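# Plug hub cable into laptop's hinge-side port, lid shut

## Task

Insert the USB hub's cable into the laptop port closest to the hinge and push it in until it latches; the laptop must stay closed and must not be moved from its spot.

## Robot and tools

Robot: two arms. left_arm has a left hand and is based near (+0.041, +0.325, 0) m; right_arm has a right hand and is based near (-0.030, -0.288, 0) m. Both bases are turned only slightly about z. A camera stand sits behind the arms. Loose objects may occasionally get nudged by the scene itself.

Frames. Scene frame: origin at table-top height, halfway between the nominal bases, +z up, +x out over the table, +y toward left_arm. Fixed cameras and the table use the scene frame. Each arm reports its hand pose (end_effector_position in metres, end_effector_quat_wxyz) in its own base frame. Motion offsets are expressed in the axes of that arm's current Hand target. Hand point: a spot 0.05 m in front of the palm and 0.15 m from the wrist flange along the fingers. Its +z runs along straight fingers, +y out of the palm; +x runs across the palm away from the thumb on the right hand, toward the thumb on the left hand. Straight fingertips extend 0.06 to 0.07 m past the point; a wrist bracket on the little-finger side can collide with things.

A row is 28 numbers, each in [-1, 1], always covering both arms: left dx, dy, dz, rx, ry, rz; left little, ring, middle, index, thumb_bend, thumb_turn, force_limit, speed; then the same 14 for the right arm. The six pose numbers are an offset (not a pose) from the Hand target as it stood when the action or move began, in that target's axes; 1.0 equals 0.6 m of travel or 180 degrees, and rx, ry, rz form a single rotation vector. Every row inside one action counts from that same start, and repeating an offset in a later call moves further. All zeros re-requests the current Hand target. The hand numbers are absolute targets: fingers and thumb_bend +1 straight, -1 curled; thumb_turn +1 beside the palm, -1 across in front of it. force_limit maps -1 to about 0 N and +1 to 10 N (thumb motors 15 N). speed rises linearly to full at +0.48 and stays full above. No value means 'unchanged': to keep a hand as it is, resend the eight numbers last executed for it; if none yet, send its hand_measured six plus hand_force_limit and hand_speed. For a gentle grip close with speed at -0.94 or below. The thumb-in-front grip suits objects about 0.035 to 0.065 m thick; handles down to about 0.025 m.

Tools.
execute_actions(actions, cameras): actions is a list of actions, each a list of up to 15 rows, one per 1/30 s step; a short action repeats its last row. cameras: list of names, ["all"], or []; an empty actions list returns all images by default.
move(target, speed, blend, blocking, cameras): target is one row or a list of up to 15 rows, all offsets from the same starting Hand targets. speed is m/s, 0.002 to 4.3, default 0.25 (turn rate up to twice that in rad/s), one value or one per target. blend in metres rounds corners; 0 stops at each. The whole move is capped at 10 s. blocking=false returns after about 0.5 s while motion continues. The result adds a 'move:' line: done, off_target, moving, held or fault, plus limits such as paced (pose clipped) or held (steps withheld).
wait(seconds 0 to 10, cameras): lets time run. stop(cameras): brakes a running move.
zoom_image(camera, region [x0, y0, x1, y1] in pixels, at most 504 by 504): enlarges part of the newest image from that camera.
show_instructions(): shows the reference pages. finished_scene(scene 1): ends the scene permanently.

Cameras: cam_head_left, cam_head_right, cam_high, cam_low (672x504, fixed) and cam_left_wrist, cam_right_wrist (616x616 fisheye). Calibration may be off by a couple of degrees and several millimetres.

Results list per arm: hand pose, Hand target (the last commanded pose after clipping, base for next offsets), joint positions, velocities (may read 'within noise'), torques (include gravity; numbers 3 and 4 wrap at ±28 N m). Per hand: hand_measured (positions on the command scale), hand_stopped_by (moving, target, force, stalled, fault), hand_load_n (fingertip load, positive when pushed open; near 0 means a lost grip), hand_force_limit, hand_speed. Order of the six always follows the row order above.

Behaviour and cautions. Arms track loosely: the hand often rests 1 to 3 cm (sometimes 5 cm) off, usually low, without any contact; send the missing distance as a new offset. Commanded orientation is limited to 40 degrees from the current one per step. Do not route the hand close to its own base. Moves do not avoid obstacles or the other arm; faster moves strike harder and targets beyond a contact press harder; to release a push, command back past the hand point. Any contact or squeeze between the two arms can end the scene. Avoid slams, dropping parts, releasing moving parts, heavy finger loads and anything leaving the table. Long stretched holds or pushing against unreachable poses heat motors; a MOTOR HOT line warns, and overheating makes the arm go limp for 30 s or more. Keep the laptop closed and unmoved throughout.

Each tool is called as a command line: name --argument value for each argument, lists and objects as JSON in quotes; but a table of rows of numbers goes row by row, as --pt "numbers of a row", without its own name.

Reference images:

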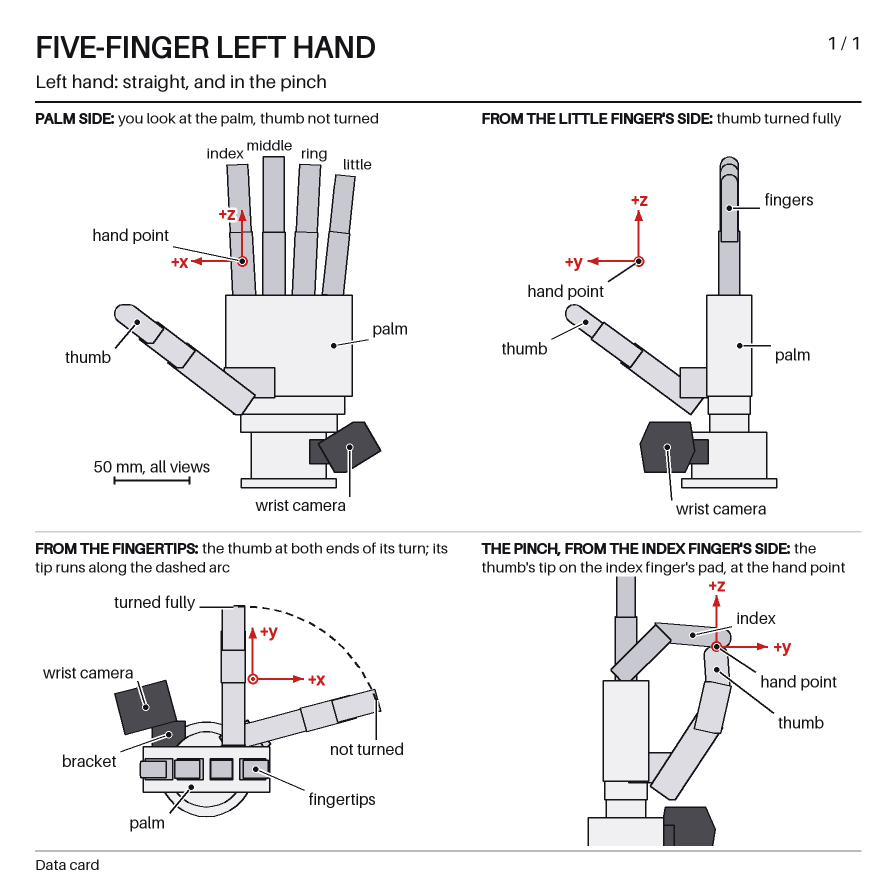

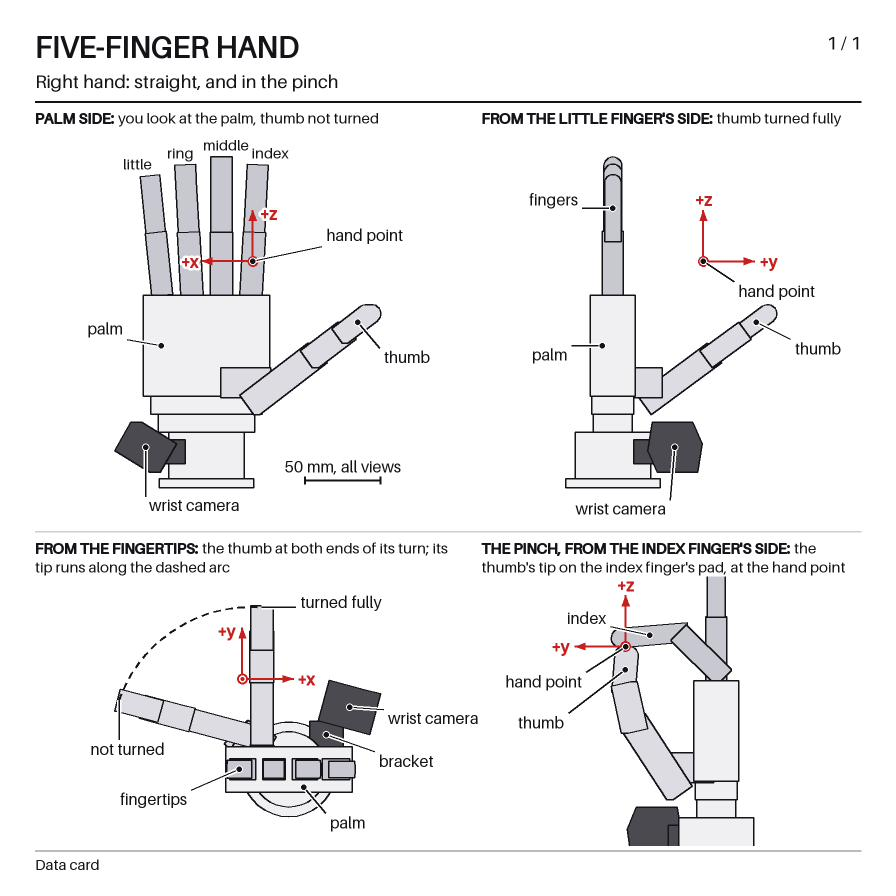

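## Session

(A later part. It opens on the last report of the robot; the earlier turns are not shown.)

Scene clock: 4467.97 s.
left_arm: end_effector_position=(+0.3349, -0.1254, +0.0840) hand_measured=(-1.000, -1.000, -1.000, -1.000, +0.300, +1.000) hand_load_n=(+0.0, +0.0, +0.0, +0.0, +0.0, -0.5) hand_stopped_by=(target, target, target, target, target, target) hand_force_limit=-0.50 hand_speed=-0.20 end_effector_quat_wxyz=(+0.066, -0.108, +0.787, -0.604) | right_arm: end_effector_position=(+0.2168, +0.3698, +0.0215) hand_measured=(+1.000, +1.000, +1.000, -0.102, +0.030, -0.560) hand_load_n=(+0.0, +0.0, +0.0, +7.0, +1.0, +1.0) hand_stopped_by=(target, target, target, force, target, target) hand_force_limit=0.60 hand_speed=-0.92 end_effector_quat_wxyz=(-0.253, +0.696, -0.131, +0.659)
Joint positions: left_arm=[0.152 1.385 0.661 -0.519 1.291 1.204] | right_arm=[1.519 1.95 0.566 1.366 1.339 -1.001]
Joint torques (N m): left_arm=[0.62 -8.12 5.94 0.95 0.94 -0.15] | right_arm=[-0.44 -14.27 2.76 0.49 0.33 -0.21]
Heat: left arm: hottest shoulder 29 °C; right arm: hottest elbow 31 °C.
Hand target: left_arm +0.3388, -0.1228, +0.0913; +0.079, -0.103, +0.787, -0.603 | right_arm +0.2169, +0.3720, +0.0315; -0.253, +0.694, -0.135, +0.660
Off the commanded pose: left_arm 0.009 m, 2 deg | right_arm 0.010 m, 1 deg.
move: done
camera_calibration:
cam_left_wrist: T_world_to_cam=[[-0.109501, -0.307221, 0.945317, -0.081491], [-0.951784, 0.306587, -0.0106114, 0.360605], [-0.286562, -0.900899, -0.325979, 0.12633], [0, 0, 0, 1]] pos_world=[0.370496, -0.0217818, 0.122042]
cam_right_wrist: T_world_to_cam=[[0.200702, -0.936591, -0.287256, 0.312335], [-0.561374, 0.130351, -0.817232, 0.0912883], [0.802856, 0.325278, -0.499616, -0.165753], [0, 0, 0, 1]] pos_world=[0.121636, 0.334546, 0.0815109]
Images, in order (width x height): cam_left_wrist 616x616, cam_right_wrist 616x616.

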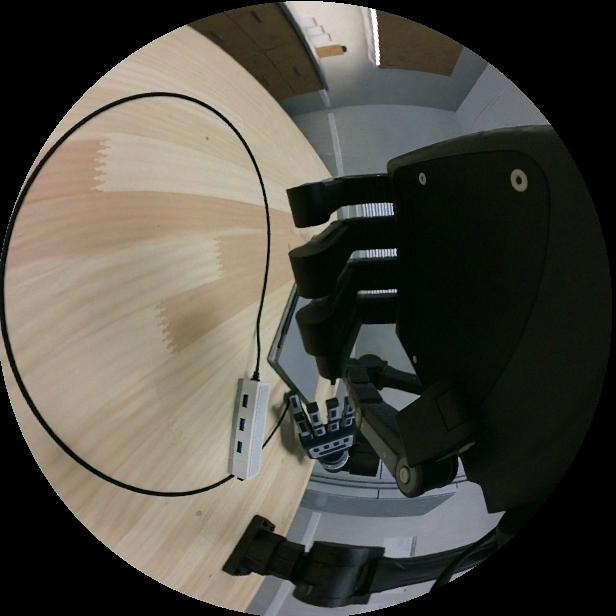

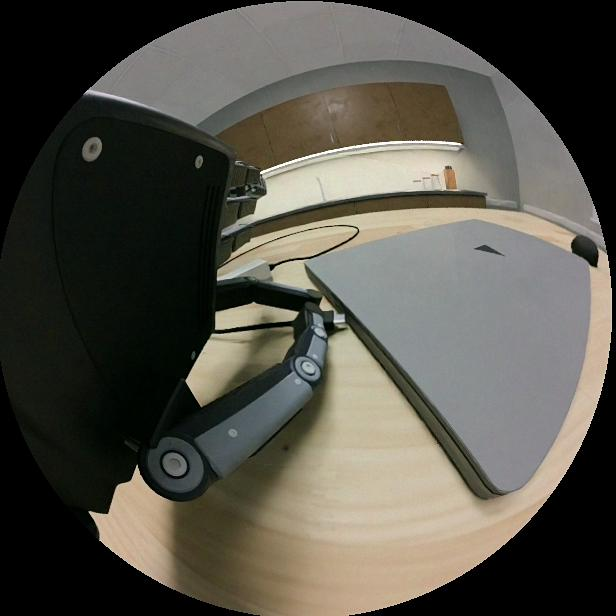

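move --target '[0,0,0,0,0,0,-1,-1,-1,-1,0.3,1,-0.5,-0.2, -0.01271,-0.02032,-0.00728,0,0,0,1,1,1,-0.35,0.03,-0.56,0.6,-0.92]' --speed 0.03 --cameras '["all"]'

zoom_image --camera "cam_right_wrist" --region '[280, 260, 360, 340]'

zoom_image --camera "cam_left_wrist" --region '[270, 370, 310, 410]'

Scene clock: 4509.37 s.
left_arm: end_effector_position=(+0.3349, -0.1254, +0.0840) hand_measured=(-1.000, -1.000, -1.000, -1.000, +0.300, +1.000) hand_load_n=(+0.0, +0.0, +0.0, +0.0, +0.0, -0.5) hand_stopped_by=(target, target, target, target, target, target) hand_force_limit=-0.50 hand_speed=-0.20 end_effector_quat_wxyz=(+0.066, -0.108, +0.787, -0.604) | right_arm: end_effector_position=(+0.2128, +0.3762, +0.0232) hand_measured=(+1.000, +1.000, +1.000, -0.102, +0.030, -0.560) hand_load_n=(+0.0, +0.0, +0.0, +7.5, +2.5, +0.5) hand_stopped_by=(target, target, target, force, target, target) hand_force_limit=0.60 hand_speed=-0.92 end_effector_quat_wxyz=(-0.246, +0.696, -0.133, +0.661)
Joint positions: left_arm=[0.152 1.385 0.661 -0.519 1.291 1.204] | right_arm=[1.531 1.95 0.59 1.336 1.362 -1.003]
Joint torques (N m): left_arm=[0.62 -8 5.89 0.95 0.94 -0.15] | right_arm=[0.21 -13.92 4 0.5 0.19 -0.19]
Heat: left arm: hottest shoulder 29 °C; right arm: hottest elbow 31 °C.
Hand target: left_arm +0.3388, -0.1228, +0.0913; +0.079, -0.103, +0.787, -0.603 | right_arm +0.2102, +0.3855, +0.0316; -0.253, +0.694, -0.135, +0.660
Off the commanded pose: left_arm 0.009 m, 2 deg | right_arm 0.013 m, 1 deg.
move: off_target (right_arm)
camera_calibration:
cam_left_wrist: T_world_to_cam=[[-0.109501, -0.307221, 0.945317, -0.081491], [-0.951784, 0.306587, -0.0106114, 0.360605], [-0.286562, -0.900899, -0.325979, 0.12633], [0, 0, 0, 1]] pos_world=[0.370496, -0.0217818, 0.122042]
cam_right_wrist: T_world_to_cam=[[0.189796, -0.940965, -0.280291, 0.323441], [-0.559271, 0.131025, -0.818565, 0.0889596], [0.806966, 0.312119, -0.501386, -0.159668], [0, 0, 0, 1]] pos_world=[0.117212, 0.342526, 0.0834214]

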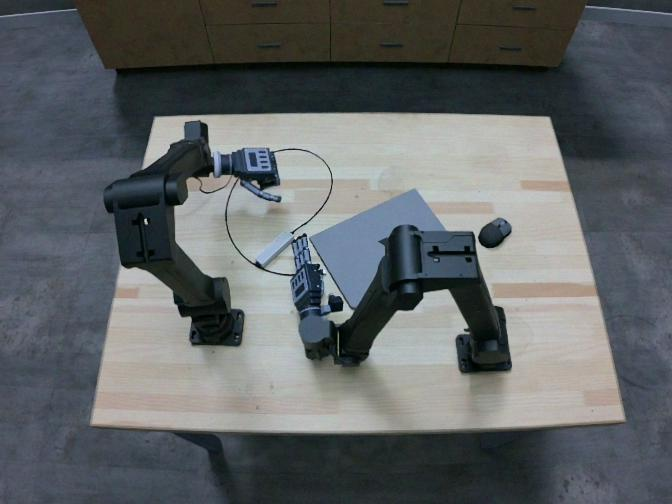

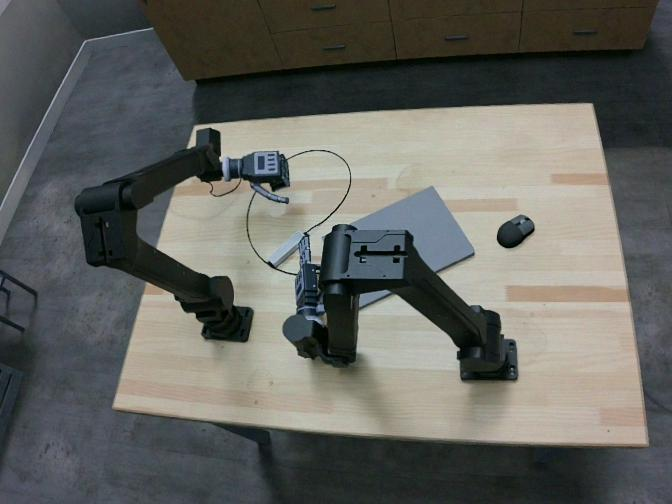

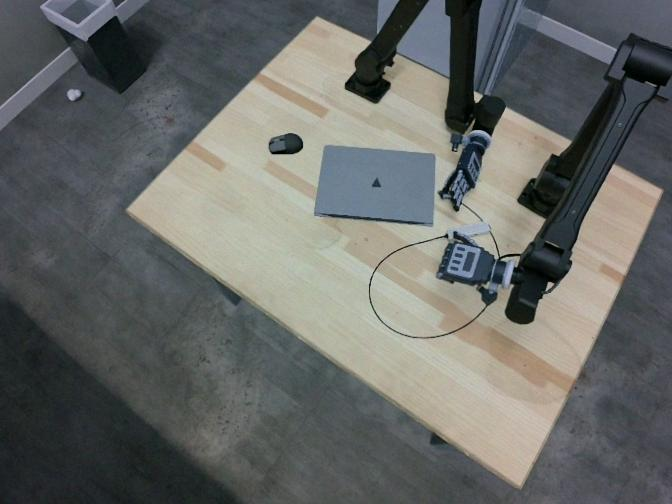

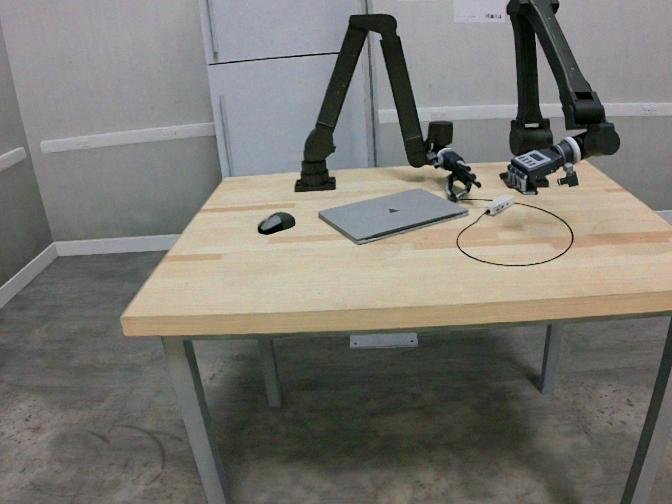

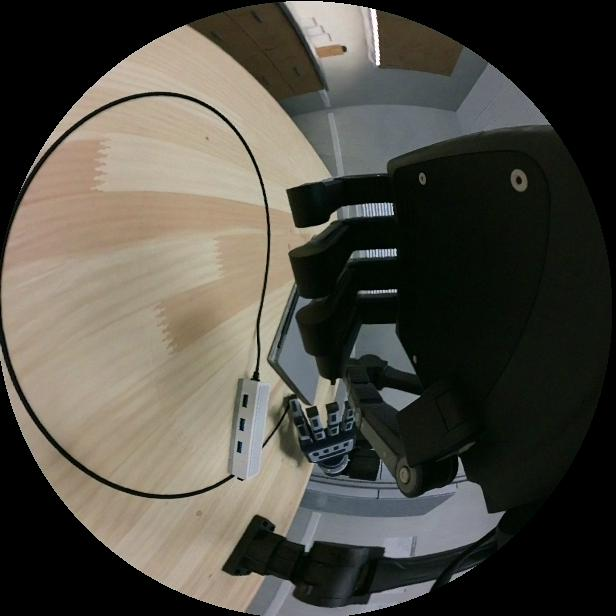

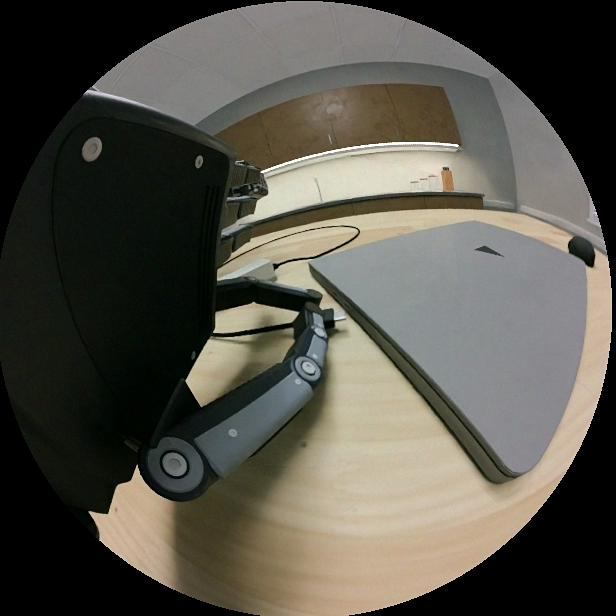

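Scaled by 6.300 from the camera's 616x616 image, which has a finer 880x880 frame.

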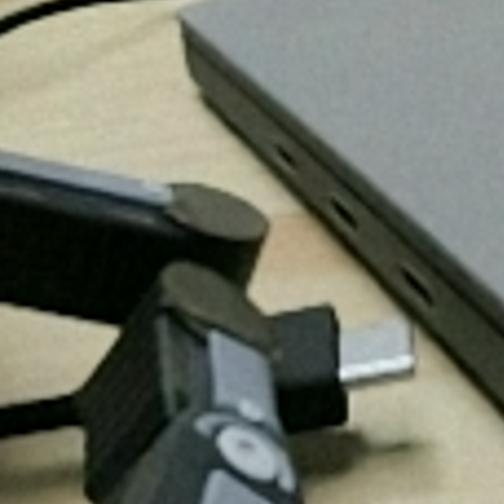

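Scaled by 12.600 from the camera's 616x616 image, which has a finer 880x880 frame.

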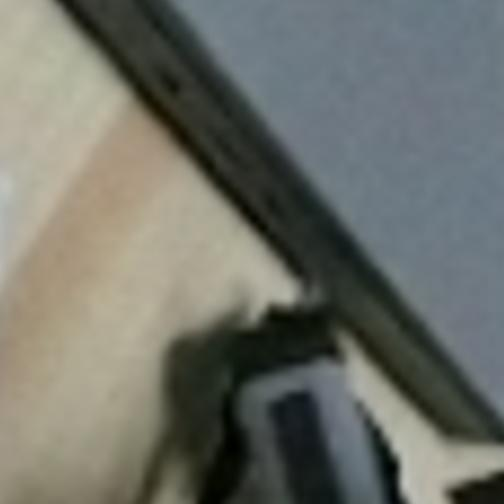

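move --target '[0,0,0,0,0,0,-1,-1,-1,-1,0.3,1,-0.5,-0.2, 0.01107,-0.02948,-0.00577,0.0565,-0.0353,0,1,1,1,-0.35,0.03,-0.56,0.6,-0.92]' --speed 0.04 --cameras '["cam_right_wrist","cam_left_wrist"]'

zoom_image --camera "cam_right_wrist" --region '[280, 260, 360, 340]'

zoom_image --camera "cam_left_wrist" --region '[270, 370, 310, 410]'

Scene clock: 4553.63 s.
left_arm: end_effector_position=(+0.3349, -0.1254, +0.0840) hand_measured=(-1.000, -1.000, -1.000, -1.000, +0.300, +1.000) hand_load_n=(+0.0, +0.0, +0.0, +0.0, +0.0, -0.5) hand_stopped_by=(target, target, target, target, target, target) hand_force_limit=-0.50 hand_speed=-0.20 end_effector_quat_wxyz=(+0.066, -0.108, +0.787, -0.604) | right_arm: end_effector_position=(+0.2070, +0.3934, +0.0367) hand_measured=(+1.000, +1.000, +1.000, -0.102, +0.030, -0.560) hand_load_n=(+0.0, +0.0, +0.0, +7.0, +1.5, +0.5) hand_stopped_by=(target, target, target, force, target, target) hand_force_limit=0.60 hand_speed=-0.92 end_effector_quat_wxyz=(-0.313, +0.707, -0.062, +0.630)
Joint positions: left_arm=[0.152 1.385 0.661 -0.519 1.291 1.204] | right_arm=[1.533 1.877 0.52 1.336 1.159 -1.003]
Joint torques (N m): left_arm=[0.73 -7.94 5.91 0.99 0.93 -0.14] | right_arm=[0.03 -13.92 2.55 0.84 -0.01 -0.18]
Heat: left arm: hottest shoulder 29 °C; right arm: hottest elbow 31 °C.
Hand target: left_arm +0.3388, -0.1228, +0.0913; +0.079, -0.103, +0.787, -0.603 | right_arm +0.2047, +0.3962, +0.0465; -0.320, +0.705, -0.061, +0.630
Off the commanded pose: left_arm 0.009 m, 2 deg | right_arm 0.011 m, 1 deg.
move: off_target (right_arm)
camera_calibration:
cam_left_wrist: T_world_to_cam=[[-0.109501, -0.307221, 0.945317, -0.081491], [-0.951784, 0.306587, -0.0106114, 0.360605], [-0.286562, -0.900899, -0.325979, 0.12633], [0, 0, 0, 1]] pos_world=[0.370496, -0.0217818, 0.122042]
cam_right_wrist: T_world_to_cam=[[0.376495, -0.881759, -0.284171, 0.282692], [-0.578126, 0.016061, -0.815789, 0.143525], [0.723893, 0.471427, -0.503721, -0.198884], [0, 0, 0, 1]] pos_world=[0.120514, 0.34072, 0.0972364]
Images, in order (width x height): cam_left_wrist 616x616, cam_right_wrist 616x616.

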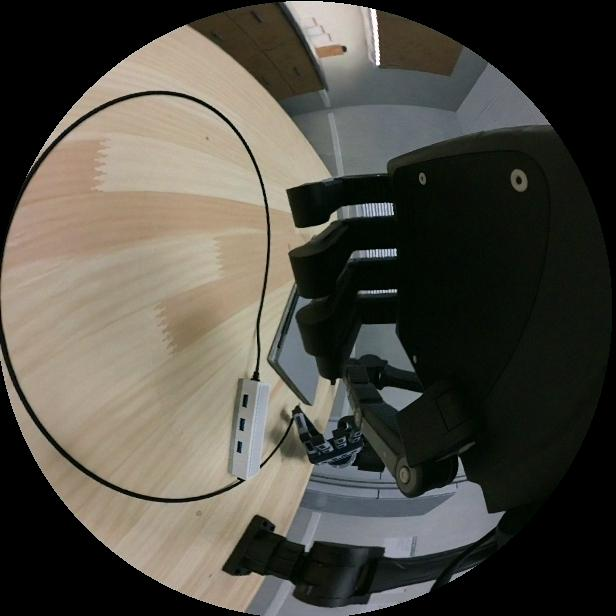

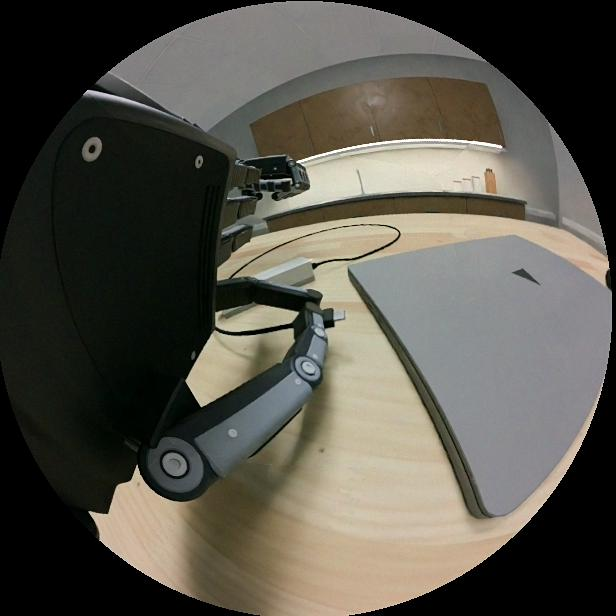

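Scaled by 6.300 from the camera's 616x616 image, which has a finer 880x880 frame.

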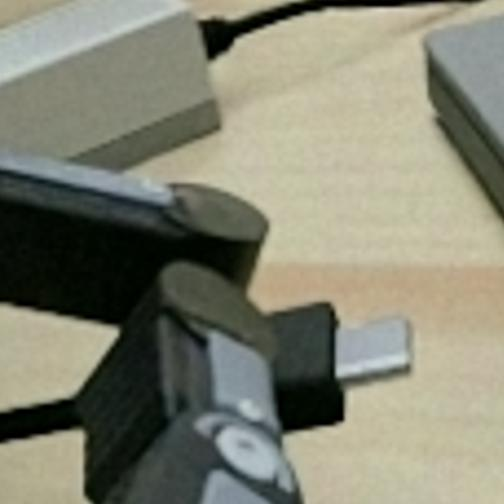

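Scaled by 12.600 from the camera's 616x616 image, which has a finer 880x880 frame.

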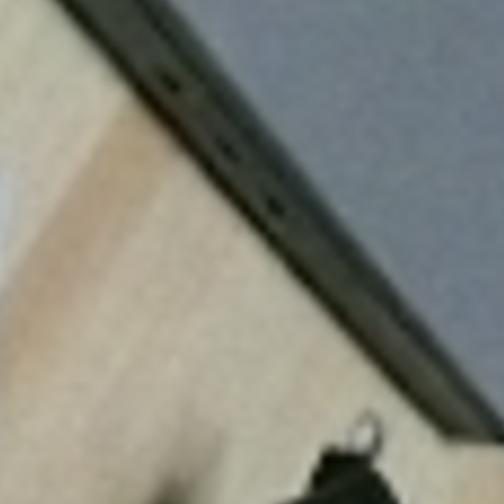

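zoom_image --camera "cam_left_wrist" --region '[284, 392, 312, 420]'

Scaled by 18.000 from the camera's 616x616 image, which has a finer 880x880 frame.

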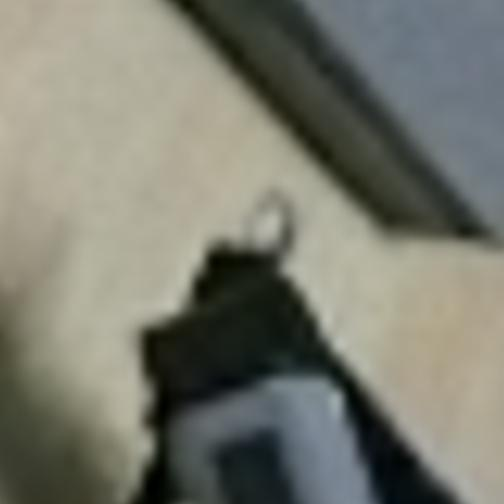

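move --target '[0,0,0,0,0,0,-1,-1,-1,-1,0.3,1,-0.5,-0.2, -0.00117,-0.00183,0.02492,0.0471,-0.0295,0,1,1,1,-0.35,0.03,-0.56,0.6,-0.92]' --speed 0.04 --cameras '["cam_right_wrist","cam_left_wrist"]'

zoom_image --camera "cam_right_wrist" --region '[280, 260, 360, 340]'

zoom_image --camera "cam_left_wrist" --region '[274, 380, 314, 420]'

Scene clock: 4568.13 s.
left_arm: end_effector_position=(+0.3349, -0.1254, +0.0840) hand_measured=(-1.000, -1.000, -1.000, -1.000, +0.300, +1.000) hand_load_n=(+0.5, +0.5, +0.5, +0.0, +0.0, +0.0) hand_stopped_by=(target, target, target, target, target, target) hand_force_limit=-0.50 hand_speed=-0.20 end_effector_quat_wxyz=(+0.066, -0.108, +0.787, -0.604) | right_arm: end_effector_position=(+0.2147, +0.4013, +0.0325) hand_measured=(+1.000, +1.000, +1.000, -0.102, +0.030, -0.560) hand_load_n=(+0.0, +0.0, +0.0, +6.5, +1.5, +1.0) hand_stopped_by=(target, target, target, force, target, target) hand_force_limit=0.60 hand_speed=-0.92 end_effector_quat_wxyz=(-0.362, +0.717, +0.011, +0.596)
Joint positions: left_arm=[0.152 1.385 0.661 -0.519 1.291 1.204] | right_arm=[1.474 1.853 0.452 1.355 0.912 -1.003]
Joint torques (N m): left_arm=[0.73 -7.94 5.91 0.98 0.95 -0.15] | right_arm=[-0.73 -13.27 2.3 1.92 -0.02 -0.17]
Heat: left arm: hottest shoulder 29 °C; right arm: hottest elbow 31 °C.
Hand target: left_arm +0.3388, -0.1228, +0.0913; +0.079, -0.103, +0.787, -0.603 | right_arm +0.2181, +0.4029, +0.0465; -0.374, +0.707, +0.000, +0.600
Off the commanded pose: left_arm 0.009 m, 2 deg | right_arm 0.014 m, 2 deg.
move: off_target (right_arm)
camera_calibration:
cam_left_wrist: T_world_to_cam=[[-0.109501, -0.307221, 0.945317, -0.081491], [-0.951784, 0.306587, -0.0106114, 0.360605], [-0.286562, -0.900899, -0.325979, 0.12633], [0, 0, 0, 1]] pos_world=[0.370496, -0.0217818, 0.122042]
cam_right_wrist: T_world_to_cam=[[0.532201, -0.803056, -0.268074, 0.22004], [-0.577268, -0.11259, -0.808755, 0.195687], [0.619293, 0.58517, -0.523499, -0.232838], [0, 0, 0, 1]] pos_world=[0.140054, 0.334986, 0.0953593]
Images, in order (width x height): cam_left_wrist 616x616, cam_right_wrist 616x616.

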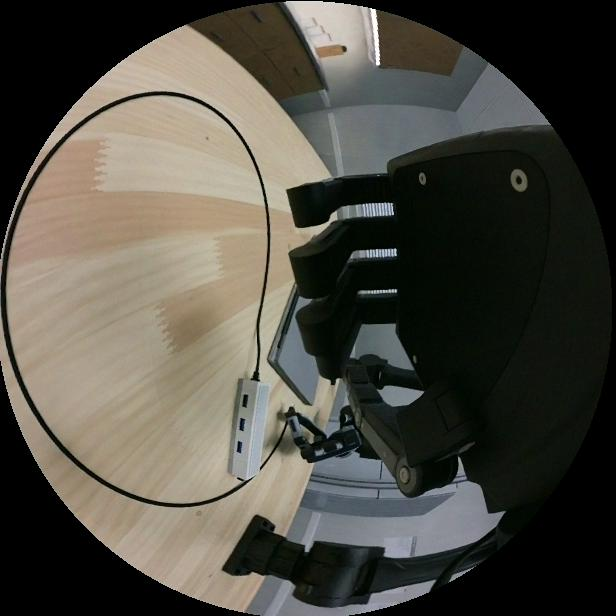

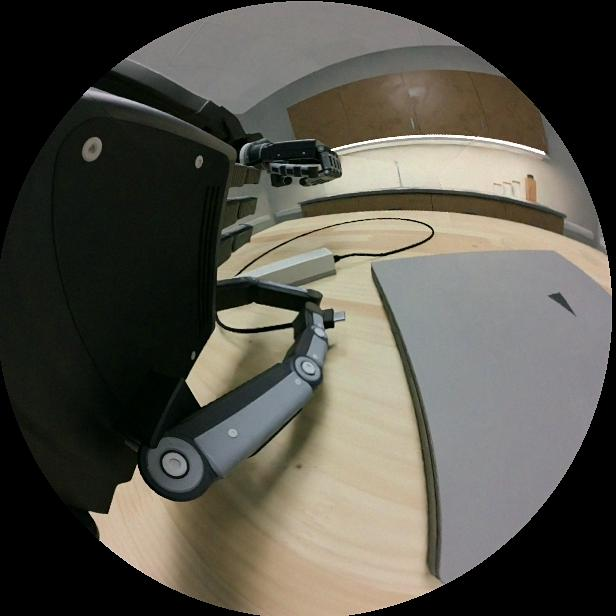

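Scaled by 6.300 from the camera's 616x616 image, which has a finer 880x880 frame.

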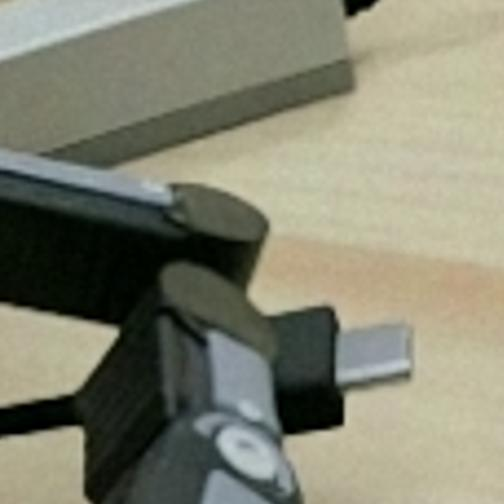

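Scaled by 12.600 from the camera's 616x616 image, which has a finer 880x880 frame.

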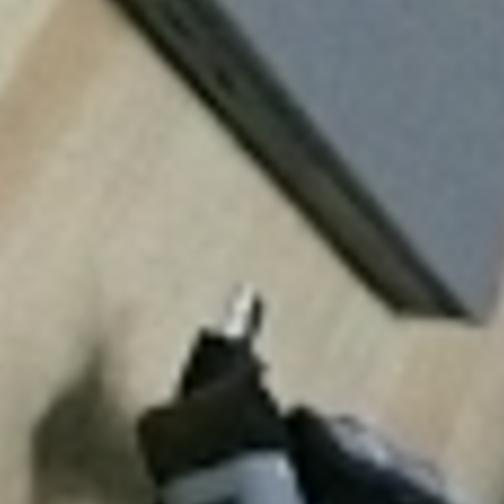

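move --target '[0,0,0,0,0,0,-1,-1,-1,-1,0.3,1,-0.5,-0.2, 0.00226,0.00362,0.04982,0,0,0,1,1,1,-0.35,0.03,-0.56,0.6,-0.92]' --speed 0.04 --cameras '["cam_right_wrist","cam_left_wrist"]'

zoom_image --camera "cam_right_wrist" --region '[280, 260, 380, 360]'

zoom_image --camera "cam_left_wrist" --region '[264, 365, 314, 415]'

Scene clock: 4582.80 s.
left_arm: end_effector_position=(+0.3349, -0.1254, +0.0840) hand_measured=(-1.000, -1.000, -1.000, -1.000, +0.300, +1.000) hand_load_n=(+0.0, +0.0, +0.0, +0.0, +0.0, -0.5) hand_stopped_by=(target, target, target, target, target, target) hand_force_limit=-0.50 hand_speed=-0.20 end_effector_quat_wxyz=(+0.066, -0.108, +0.787, -0.604) | right_arm: end_effector_position=(+0.2401, +0.4097, +0.0380) hand_measured=(+1.000, +1.000, +1.000, -0.102, +0.030, -0.560) hand_load_n=(+0.0, +0.0, +0.0, +7.0, +1.5, +0.5) hand_stopped_by=(target, target, target, force, target, target) hand_force_limit=0.60 hand_speed=-0.92 end_effector_quat_wxyz=(-0.371, +0.712, +0.004, +0.596)
Joint positions: left_arm=[0.152 1.385 0.661 -0.519 1.291 1.204] | right_arm=[1.402 1.853 0.479 1.351 0.84 -1.003]
Joint torques (N m): left_arm=[0.79 -7.88 5.93 0.99 0.94 -0.15] | right_arm=[-1.03 -12.45 4.37 0.92 0 -0.17]
Heat: left arm: hottest shoulder 29 °C; right arm: hottest elbow 31 °C.
Hand target: left_arm +0.3388, -0.1228, +0.0913; +0.079, -0.103, +0.787, -0.603 | right_arm +0.2448, +0.4167, +0.0466; -0.374, +0.707, +0.000, +0.600
Off the commanded pose: left_arm 0.009 m, 2 deg | right_arm 0.012 m, 1 deg.
move: off_target (right_arm)
camera_calibration:
cam_left_wrist: T_world_to_cam=[[-0.109501, -0.307221, 0.945317, -0.081491], [-0.951784, 0.306587, -0.0106114, 0.360605], [-0.286562, -0.900899, -0.325979, 0.12633], [0, 0, 0, 1]] pos_world=[0.370496, -0.0217818, 0.122042]
cam_right_wrist: T_world_to_cam=[[0.532677, -0.796239, -0.286808, 0.212558], [-0.576706, -0.0934747, -0.811586, 0.207863], [0.619407, 0.597717, -0.508988, -0.256377], [0, 0, 0, 1]] pos_world=[0.165453, 0.341918, 0.0991698]
Images, in order (width x height): cam_left_wrist 616x616, cam_right_wrist 616x616.

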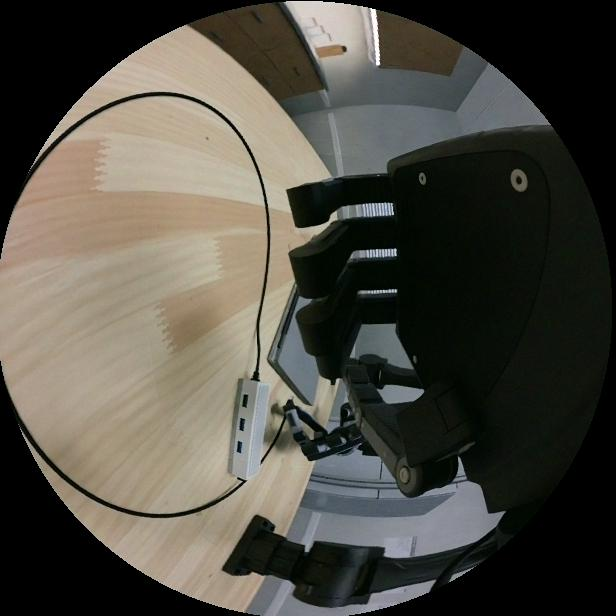

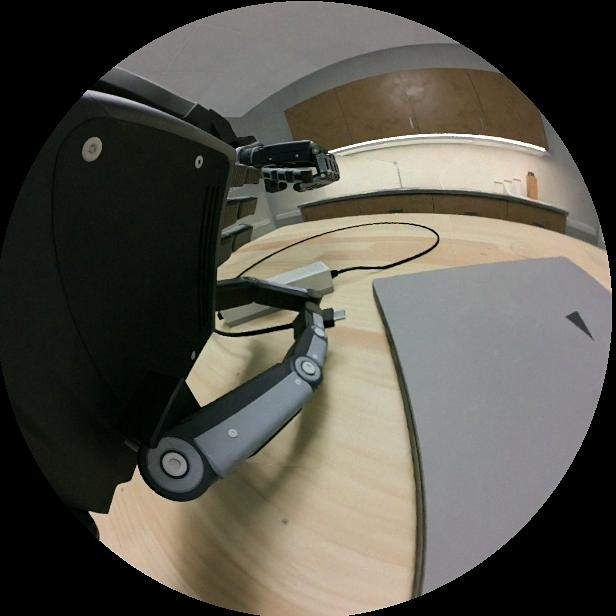

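Scaled by 5.040 from the camera's 616x616 image, which has a finer 880x880 frame.

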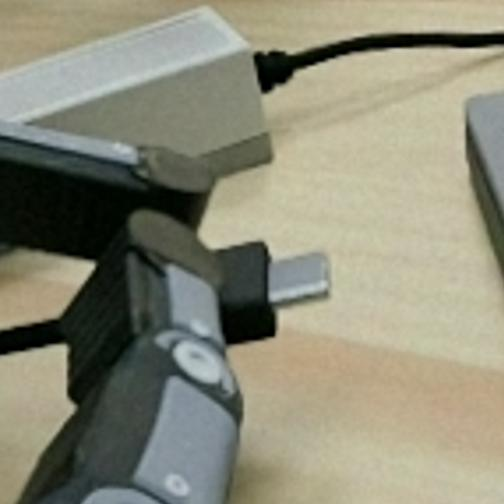

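Scaled by 10.080 from the camera's 616x616 image, which has a finer 880x880 frame.

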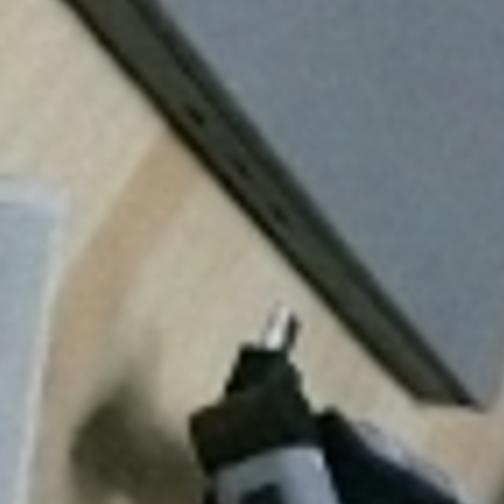

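move --target '[0,0,0,0,0,0,-1,-1,-1,-1,0.3,1,-0.5,-0.2, -0.02837,0.0175,0.006,0,0,0,1,1,1,-0.35,0.03,-0.56,0.6,-0.92]' --speed 0.03 --cameras '["cam_right_wrist","cam_left_wrist"]'

zoom_image --camera "cam_right_wrist" --region '[290, 260, 390, 360]'

zoom_image --camera "cam_left_wrist" --region '[264, 365, 304, 405]'

Scene clock: 4591.27 s.
left_arm: end_effector_position=(+0.3349, -0.1254, +0.0840) hand_measured=(-1.000, -1.000, -1.000, -1.000, +0.300, +1.000) hand_load_n=(+0.0, +0.0, +0.0, +0.0, +0.0, +0.0) hand_stopped_by=(target, target, target, target, target, target) hand_force_limit=-0.50 hand_speed=-0.20 end_effector_quat_wxyz=(+0.066, -0.108, +0.787, -0.604) | right_arm: end_effector_position=(+0.2430, +0.4130, +0.0239) hand_measured=(+1.000, +1.000, +1.000, -0.102, +0.030, -0.560) hand_load_n=(+0.0, +0.0, +0.0, +7.0, +1.5, +0.5) hand_stopped_by=(target, target, target, force, target, target) hand_force_limit=0.60 hand_speed=-0.92 end_effector_quat_wxyz=(-0.369, +0.714, +0.005, +0.595)
Joint positions: left_arm=[0.152 1.385 0.661 -0.519 1.291 1.204] | right_arm=[1.395 1.911 0.495 1.389 0.832 -1.003]
Joint torques (N m): left_arm=[0.79 -7.88 5.94 0.95 0.94 -0.15] | right_arm=[-1.14 -10.87 3.89 1.95 -0.01 -0.16]
Heat: left arm: hottest shoulder 29 °C; right arm: hottest elbow 31 °C.
Hand target: left_arm +0.3388, -0.1228, +0.0913; +0.079, -0.103, +0.787, -0.603 | right_arm +0.2478, +0.4186, +0.0265; -0.374, +0.707, +0.000, +0.600
Off the commanded pose: left_arm 0.009 m, 2 deg | right_arm 0.008 m, 1 deg.
move: done
camera_calibration:
cam_left_wrist: T_world_to_cam=[[-0.109501, -0.307221, 0.945317, -0.081491], [-0.951784, 0.306587, -0.0106114, 0.360605], [-0.286562, -0.900899, -0.325979, 0.12633], [0, 0, 0, 1]] pos_world=[0.370496, -0.0217818, 0.122042]
cam_right_wrist: T_world_to_cam=[[0.532969, -0.797019, -0.284087, 0.209839], [-0.577413, -0.0971725, -0.810649, 0.199998], [0.618497, 0.596086, -0.511999, -0.266314], [0, 0, 0, 1]] pos_world=[0.168358, 0.345426, 0.0853884]
Images, in order (width x height): cam_left_wrist 616x616, cam_right_wrist 616x616.

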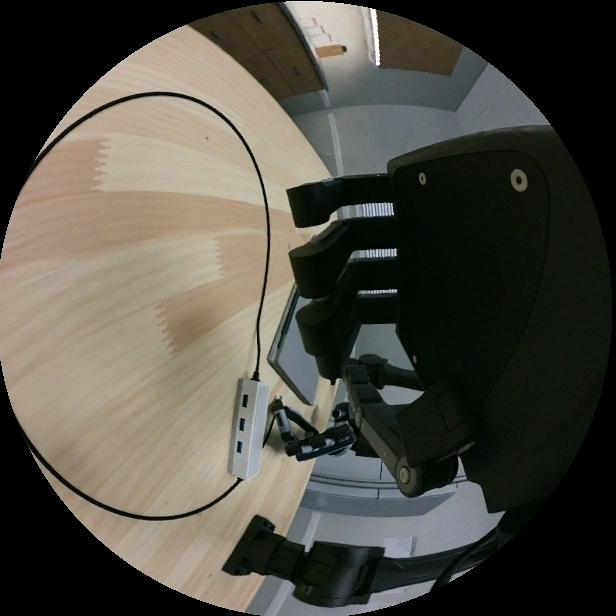

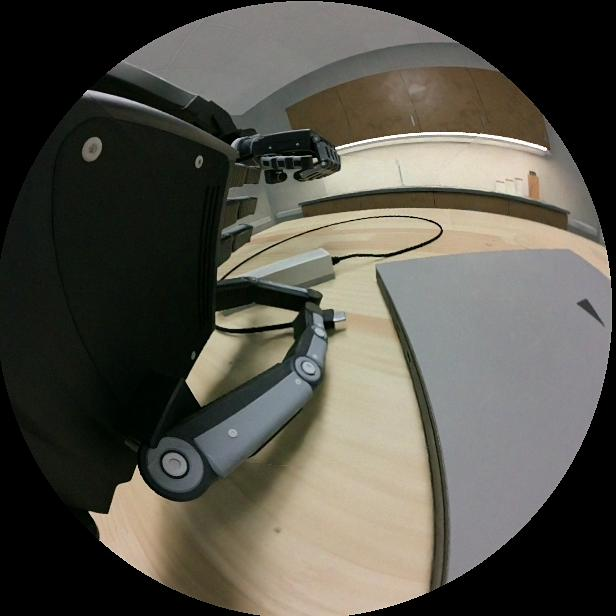

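Scaled by 5.040 from the camera's 616x616 image, which has a finer 880x880 frame.

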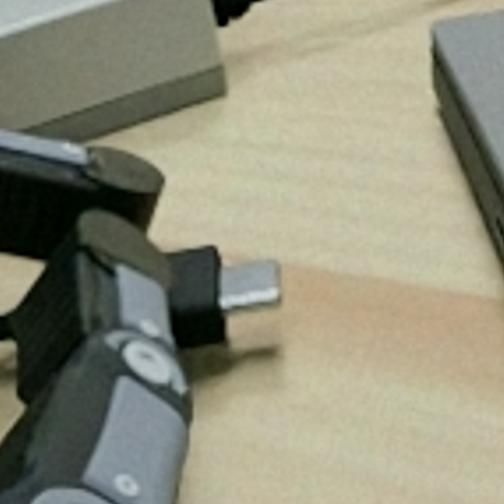

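Scaled by 12.600 from the camera's 616x616 image, which has a finer 880x880 frame.

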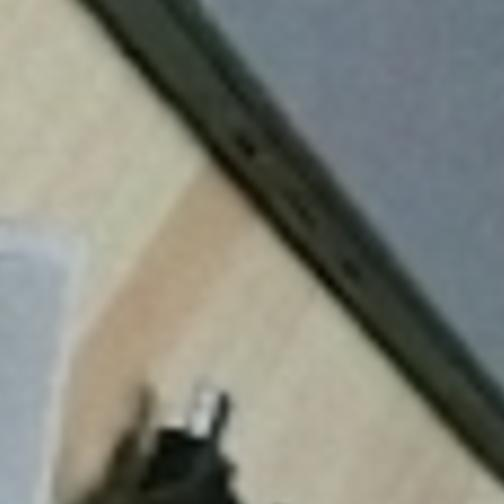

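move --target '[0,0,0,0,0,0,-1,-1,-1,-1,0.3,1,-0.5,-0.2, 0.00418,0.02085,-0.00178,0,0,0,1,1,1,-0.35,0.03,-0.56,0.6,-0.92]' --speed 0.03 --cameras '["cam_right_wrist","cam_left_wrist"]'

zoom_image --camera "cam_right_wrist" --region '[290, 260, 390, 360]'

zoom_image --camera "cam_left_wrist" --region '[264, 365, 304, 405]'

Scene clock: 4598.00 s.
left_arm: end_effector_position=(+0.3349, -0.1254, +0.0840) hand_measured=(-1.000, -1.000, -1.000, -1.000, +0.300, +1.000) hand_load_n=(+0.0, +0.0, +0.0, +0.0, +0.0, +0.0) hand_stopped_by=(target, target, target, target, target, target) hand_force_limit=-0.50 hand_speed=-0.20 end_effector_quat_wxyz=(+0.066, -0.108, +0.787, -0.604) | right_arm: end_effector_position=(+0.2499, +0.4106, +0.0240) hand_measured=(+1.000, +1.000, +1.000, -0.102, +0.030, -0.560) hand_load_n=(+0.0, +0.0, +0.0, +7.0, +2.0, +0.5) hand_stopped_by=(target, target, target, force, target, target) hand_force_limit=0.60 hand_speed=-0.92 end_effector_quat_wxyz=(-0.376, +0.709, +0.000, +0.596)
Joint positions: left_arm=[0.152 1.385 0.661 -0.519 1.291 1.204] | right_arm=[1.374 1.924 0.491 1.425 0.811 -1.003]
Joint torques (N m): left_arm=[0.67 -8 5.9 0.98 0.94 -0.14] | right_arm=[-1.55 -10.75 2.06 1.98 -0.03 -0.17]
Heat: left arm: hottest shoulder 29 °C; right arm: hottest elbow 31 °C.
Hand target: left_arm +0.3388, -0.1228, +0.0913; +0.079, -0.103, +0.787, -0.603 | right_arm +0.2532, +0.4079, +0.0220; -0.374, +0.707, +0.000, +0.600
Off the commanded pose: left_arm 0.009 m, 2 deg | right_arm 0.005 m, 0 deg.
move: done
camera_calibration:
cam_left_wrist: T_world_to_cam=[[-0.109501, -0.307221, 0.945317, -0.081491], [-0.951784, 0.306587, -0.0106114, 0.360605], [-0.286562, -0.900899, -0.325979, 0.12633], [0, 0, 0, 1]] pos_world=[0.370496, -0.0217818, 0.122042]
cam_right_wrist: T_world_to_cam=[[0.533906, -0.79168, -0.296962, 0.202036], [-0.57483, -0.0822821, -0.814125, 0.197262], [0.620092, 0.60537, -0.499013, -0.273711], [0, 0, 0, 1]] pos_world=[0.17525, 0.341876, 0.0840081]
Images, in order (width x height): cam_left_wrist 616x616, cam_right_wrist 616x616.

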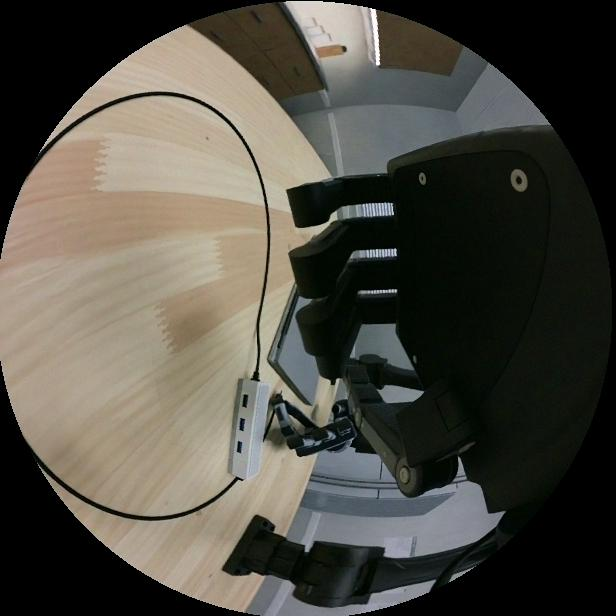

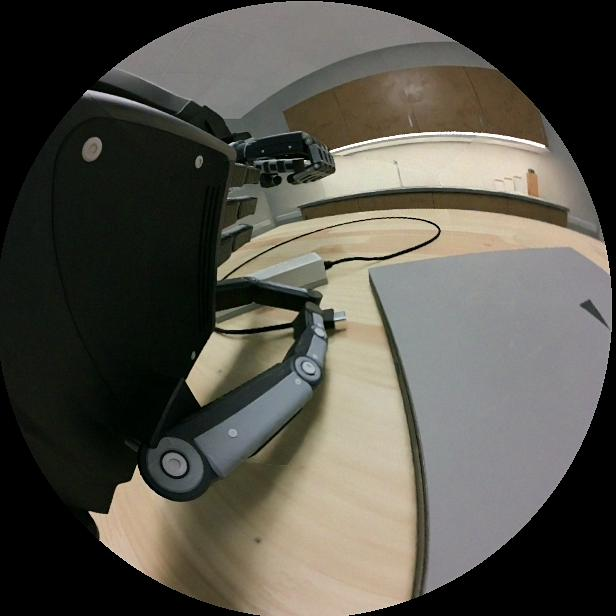

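Scaled by 5.040 from the camera's 616x616 image, which has a finer 880x880 frame.

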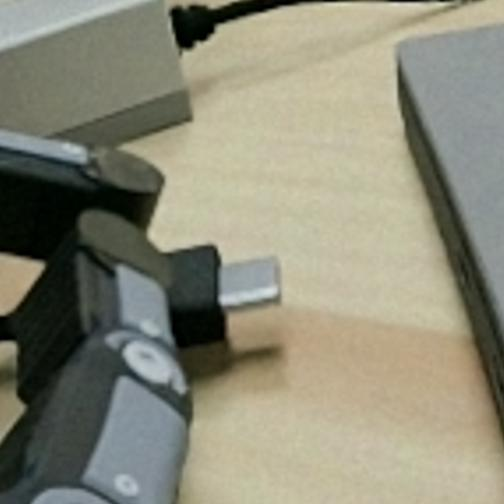

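Scaled by 12.600 from the camera's 616x616 image, which has a finer 880x880 frame.

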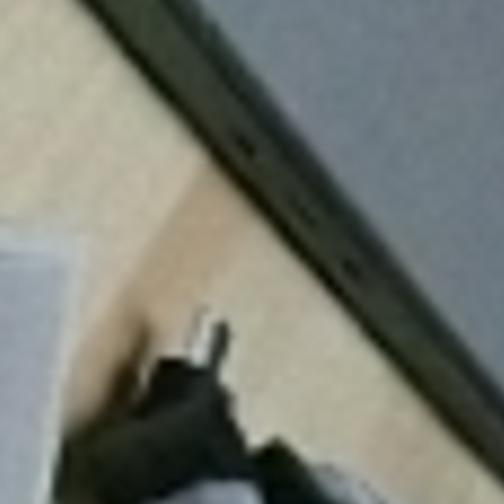

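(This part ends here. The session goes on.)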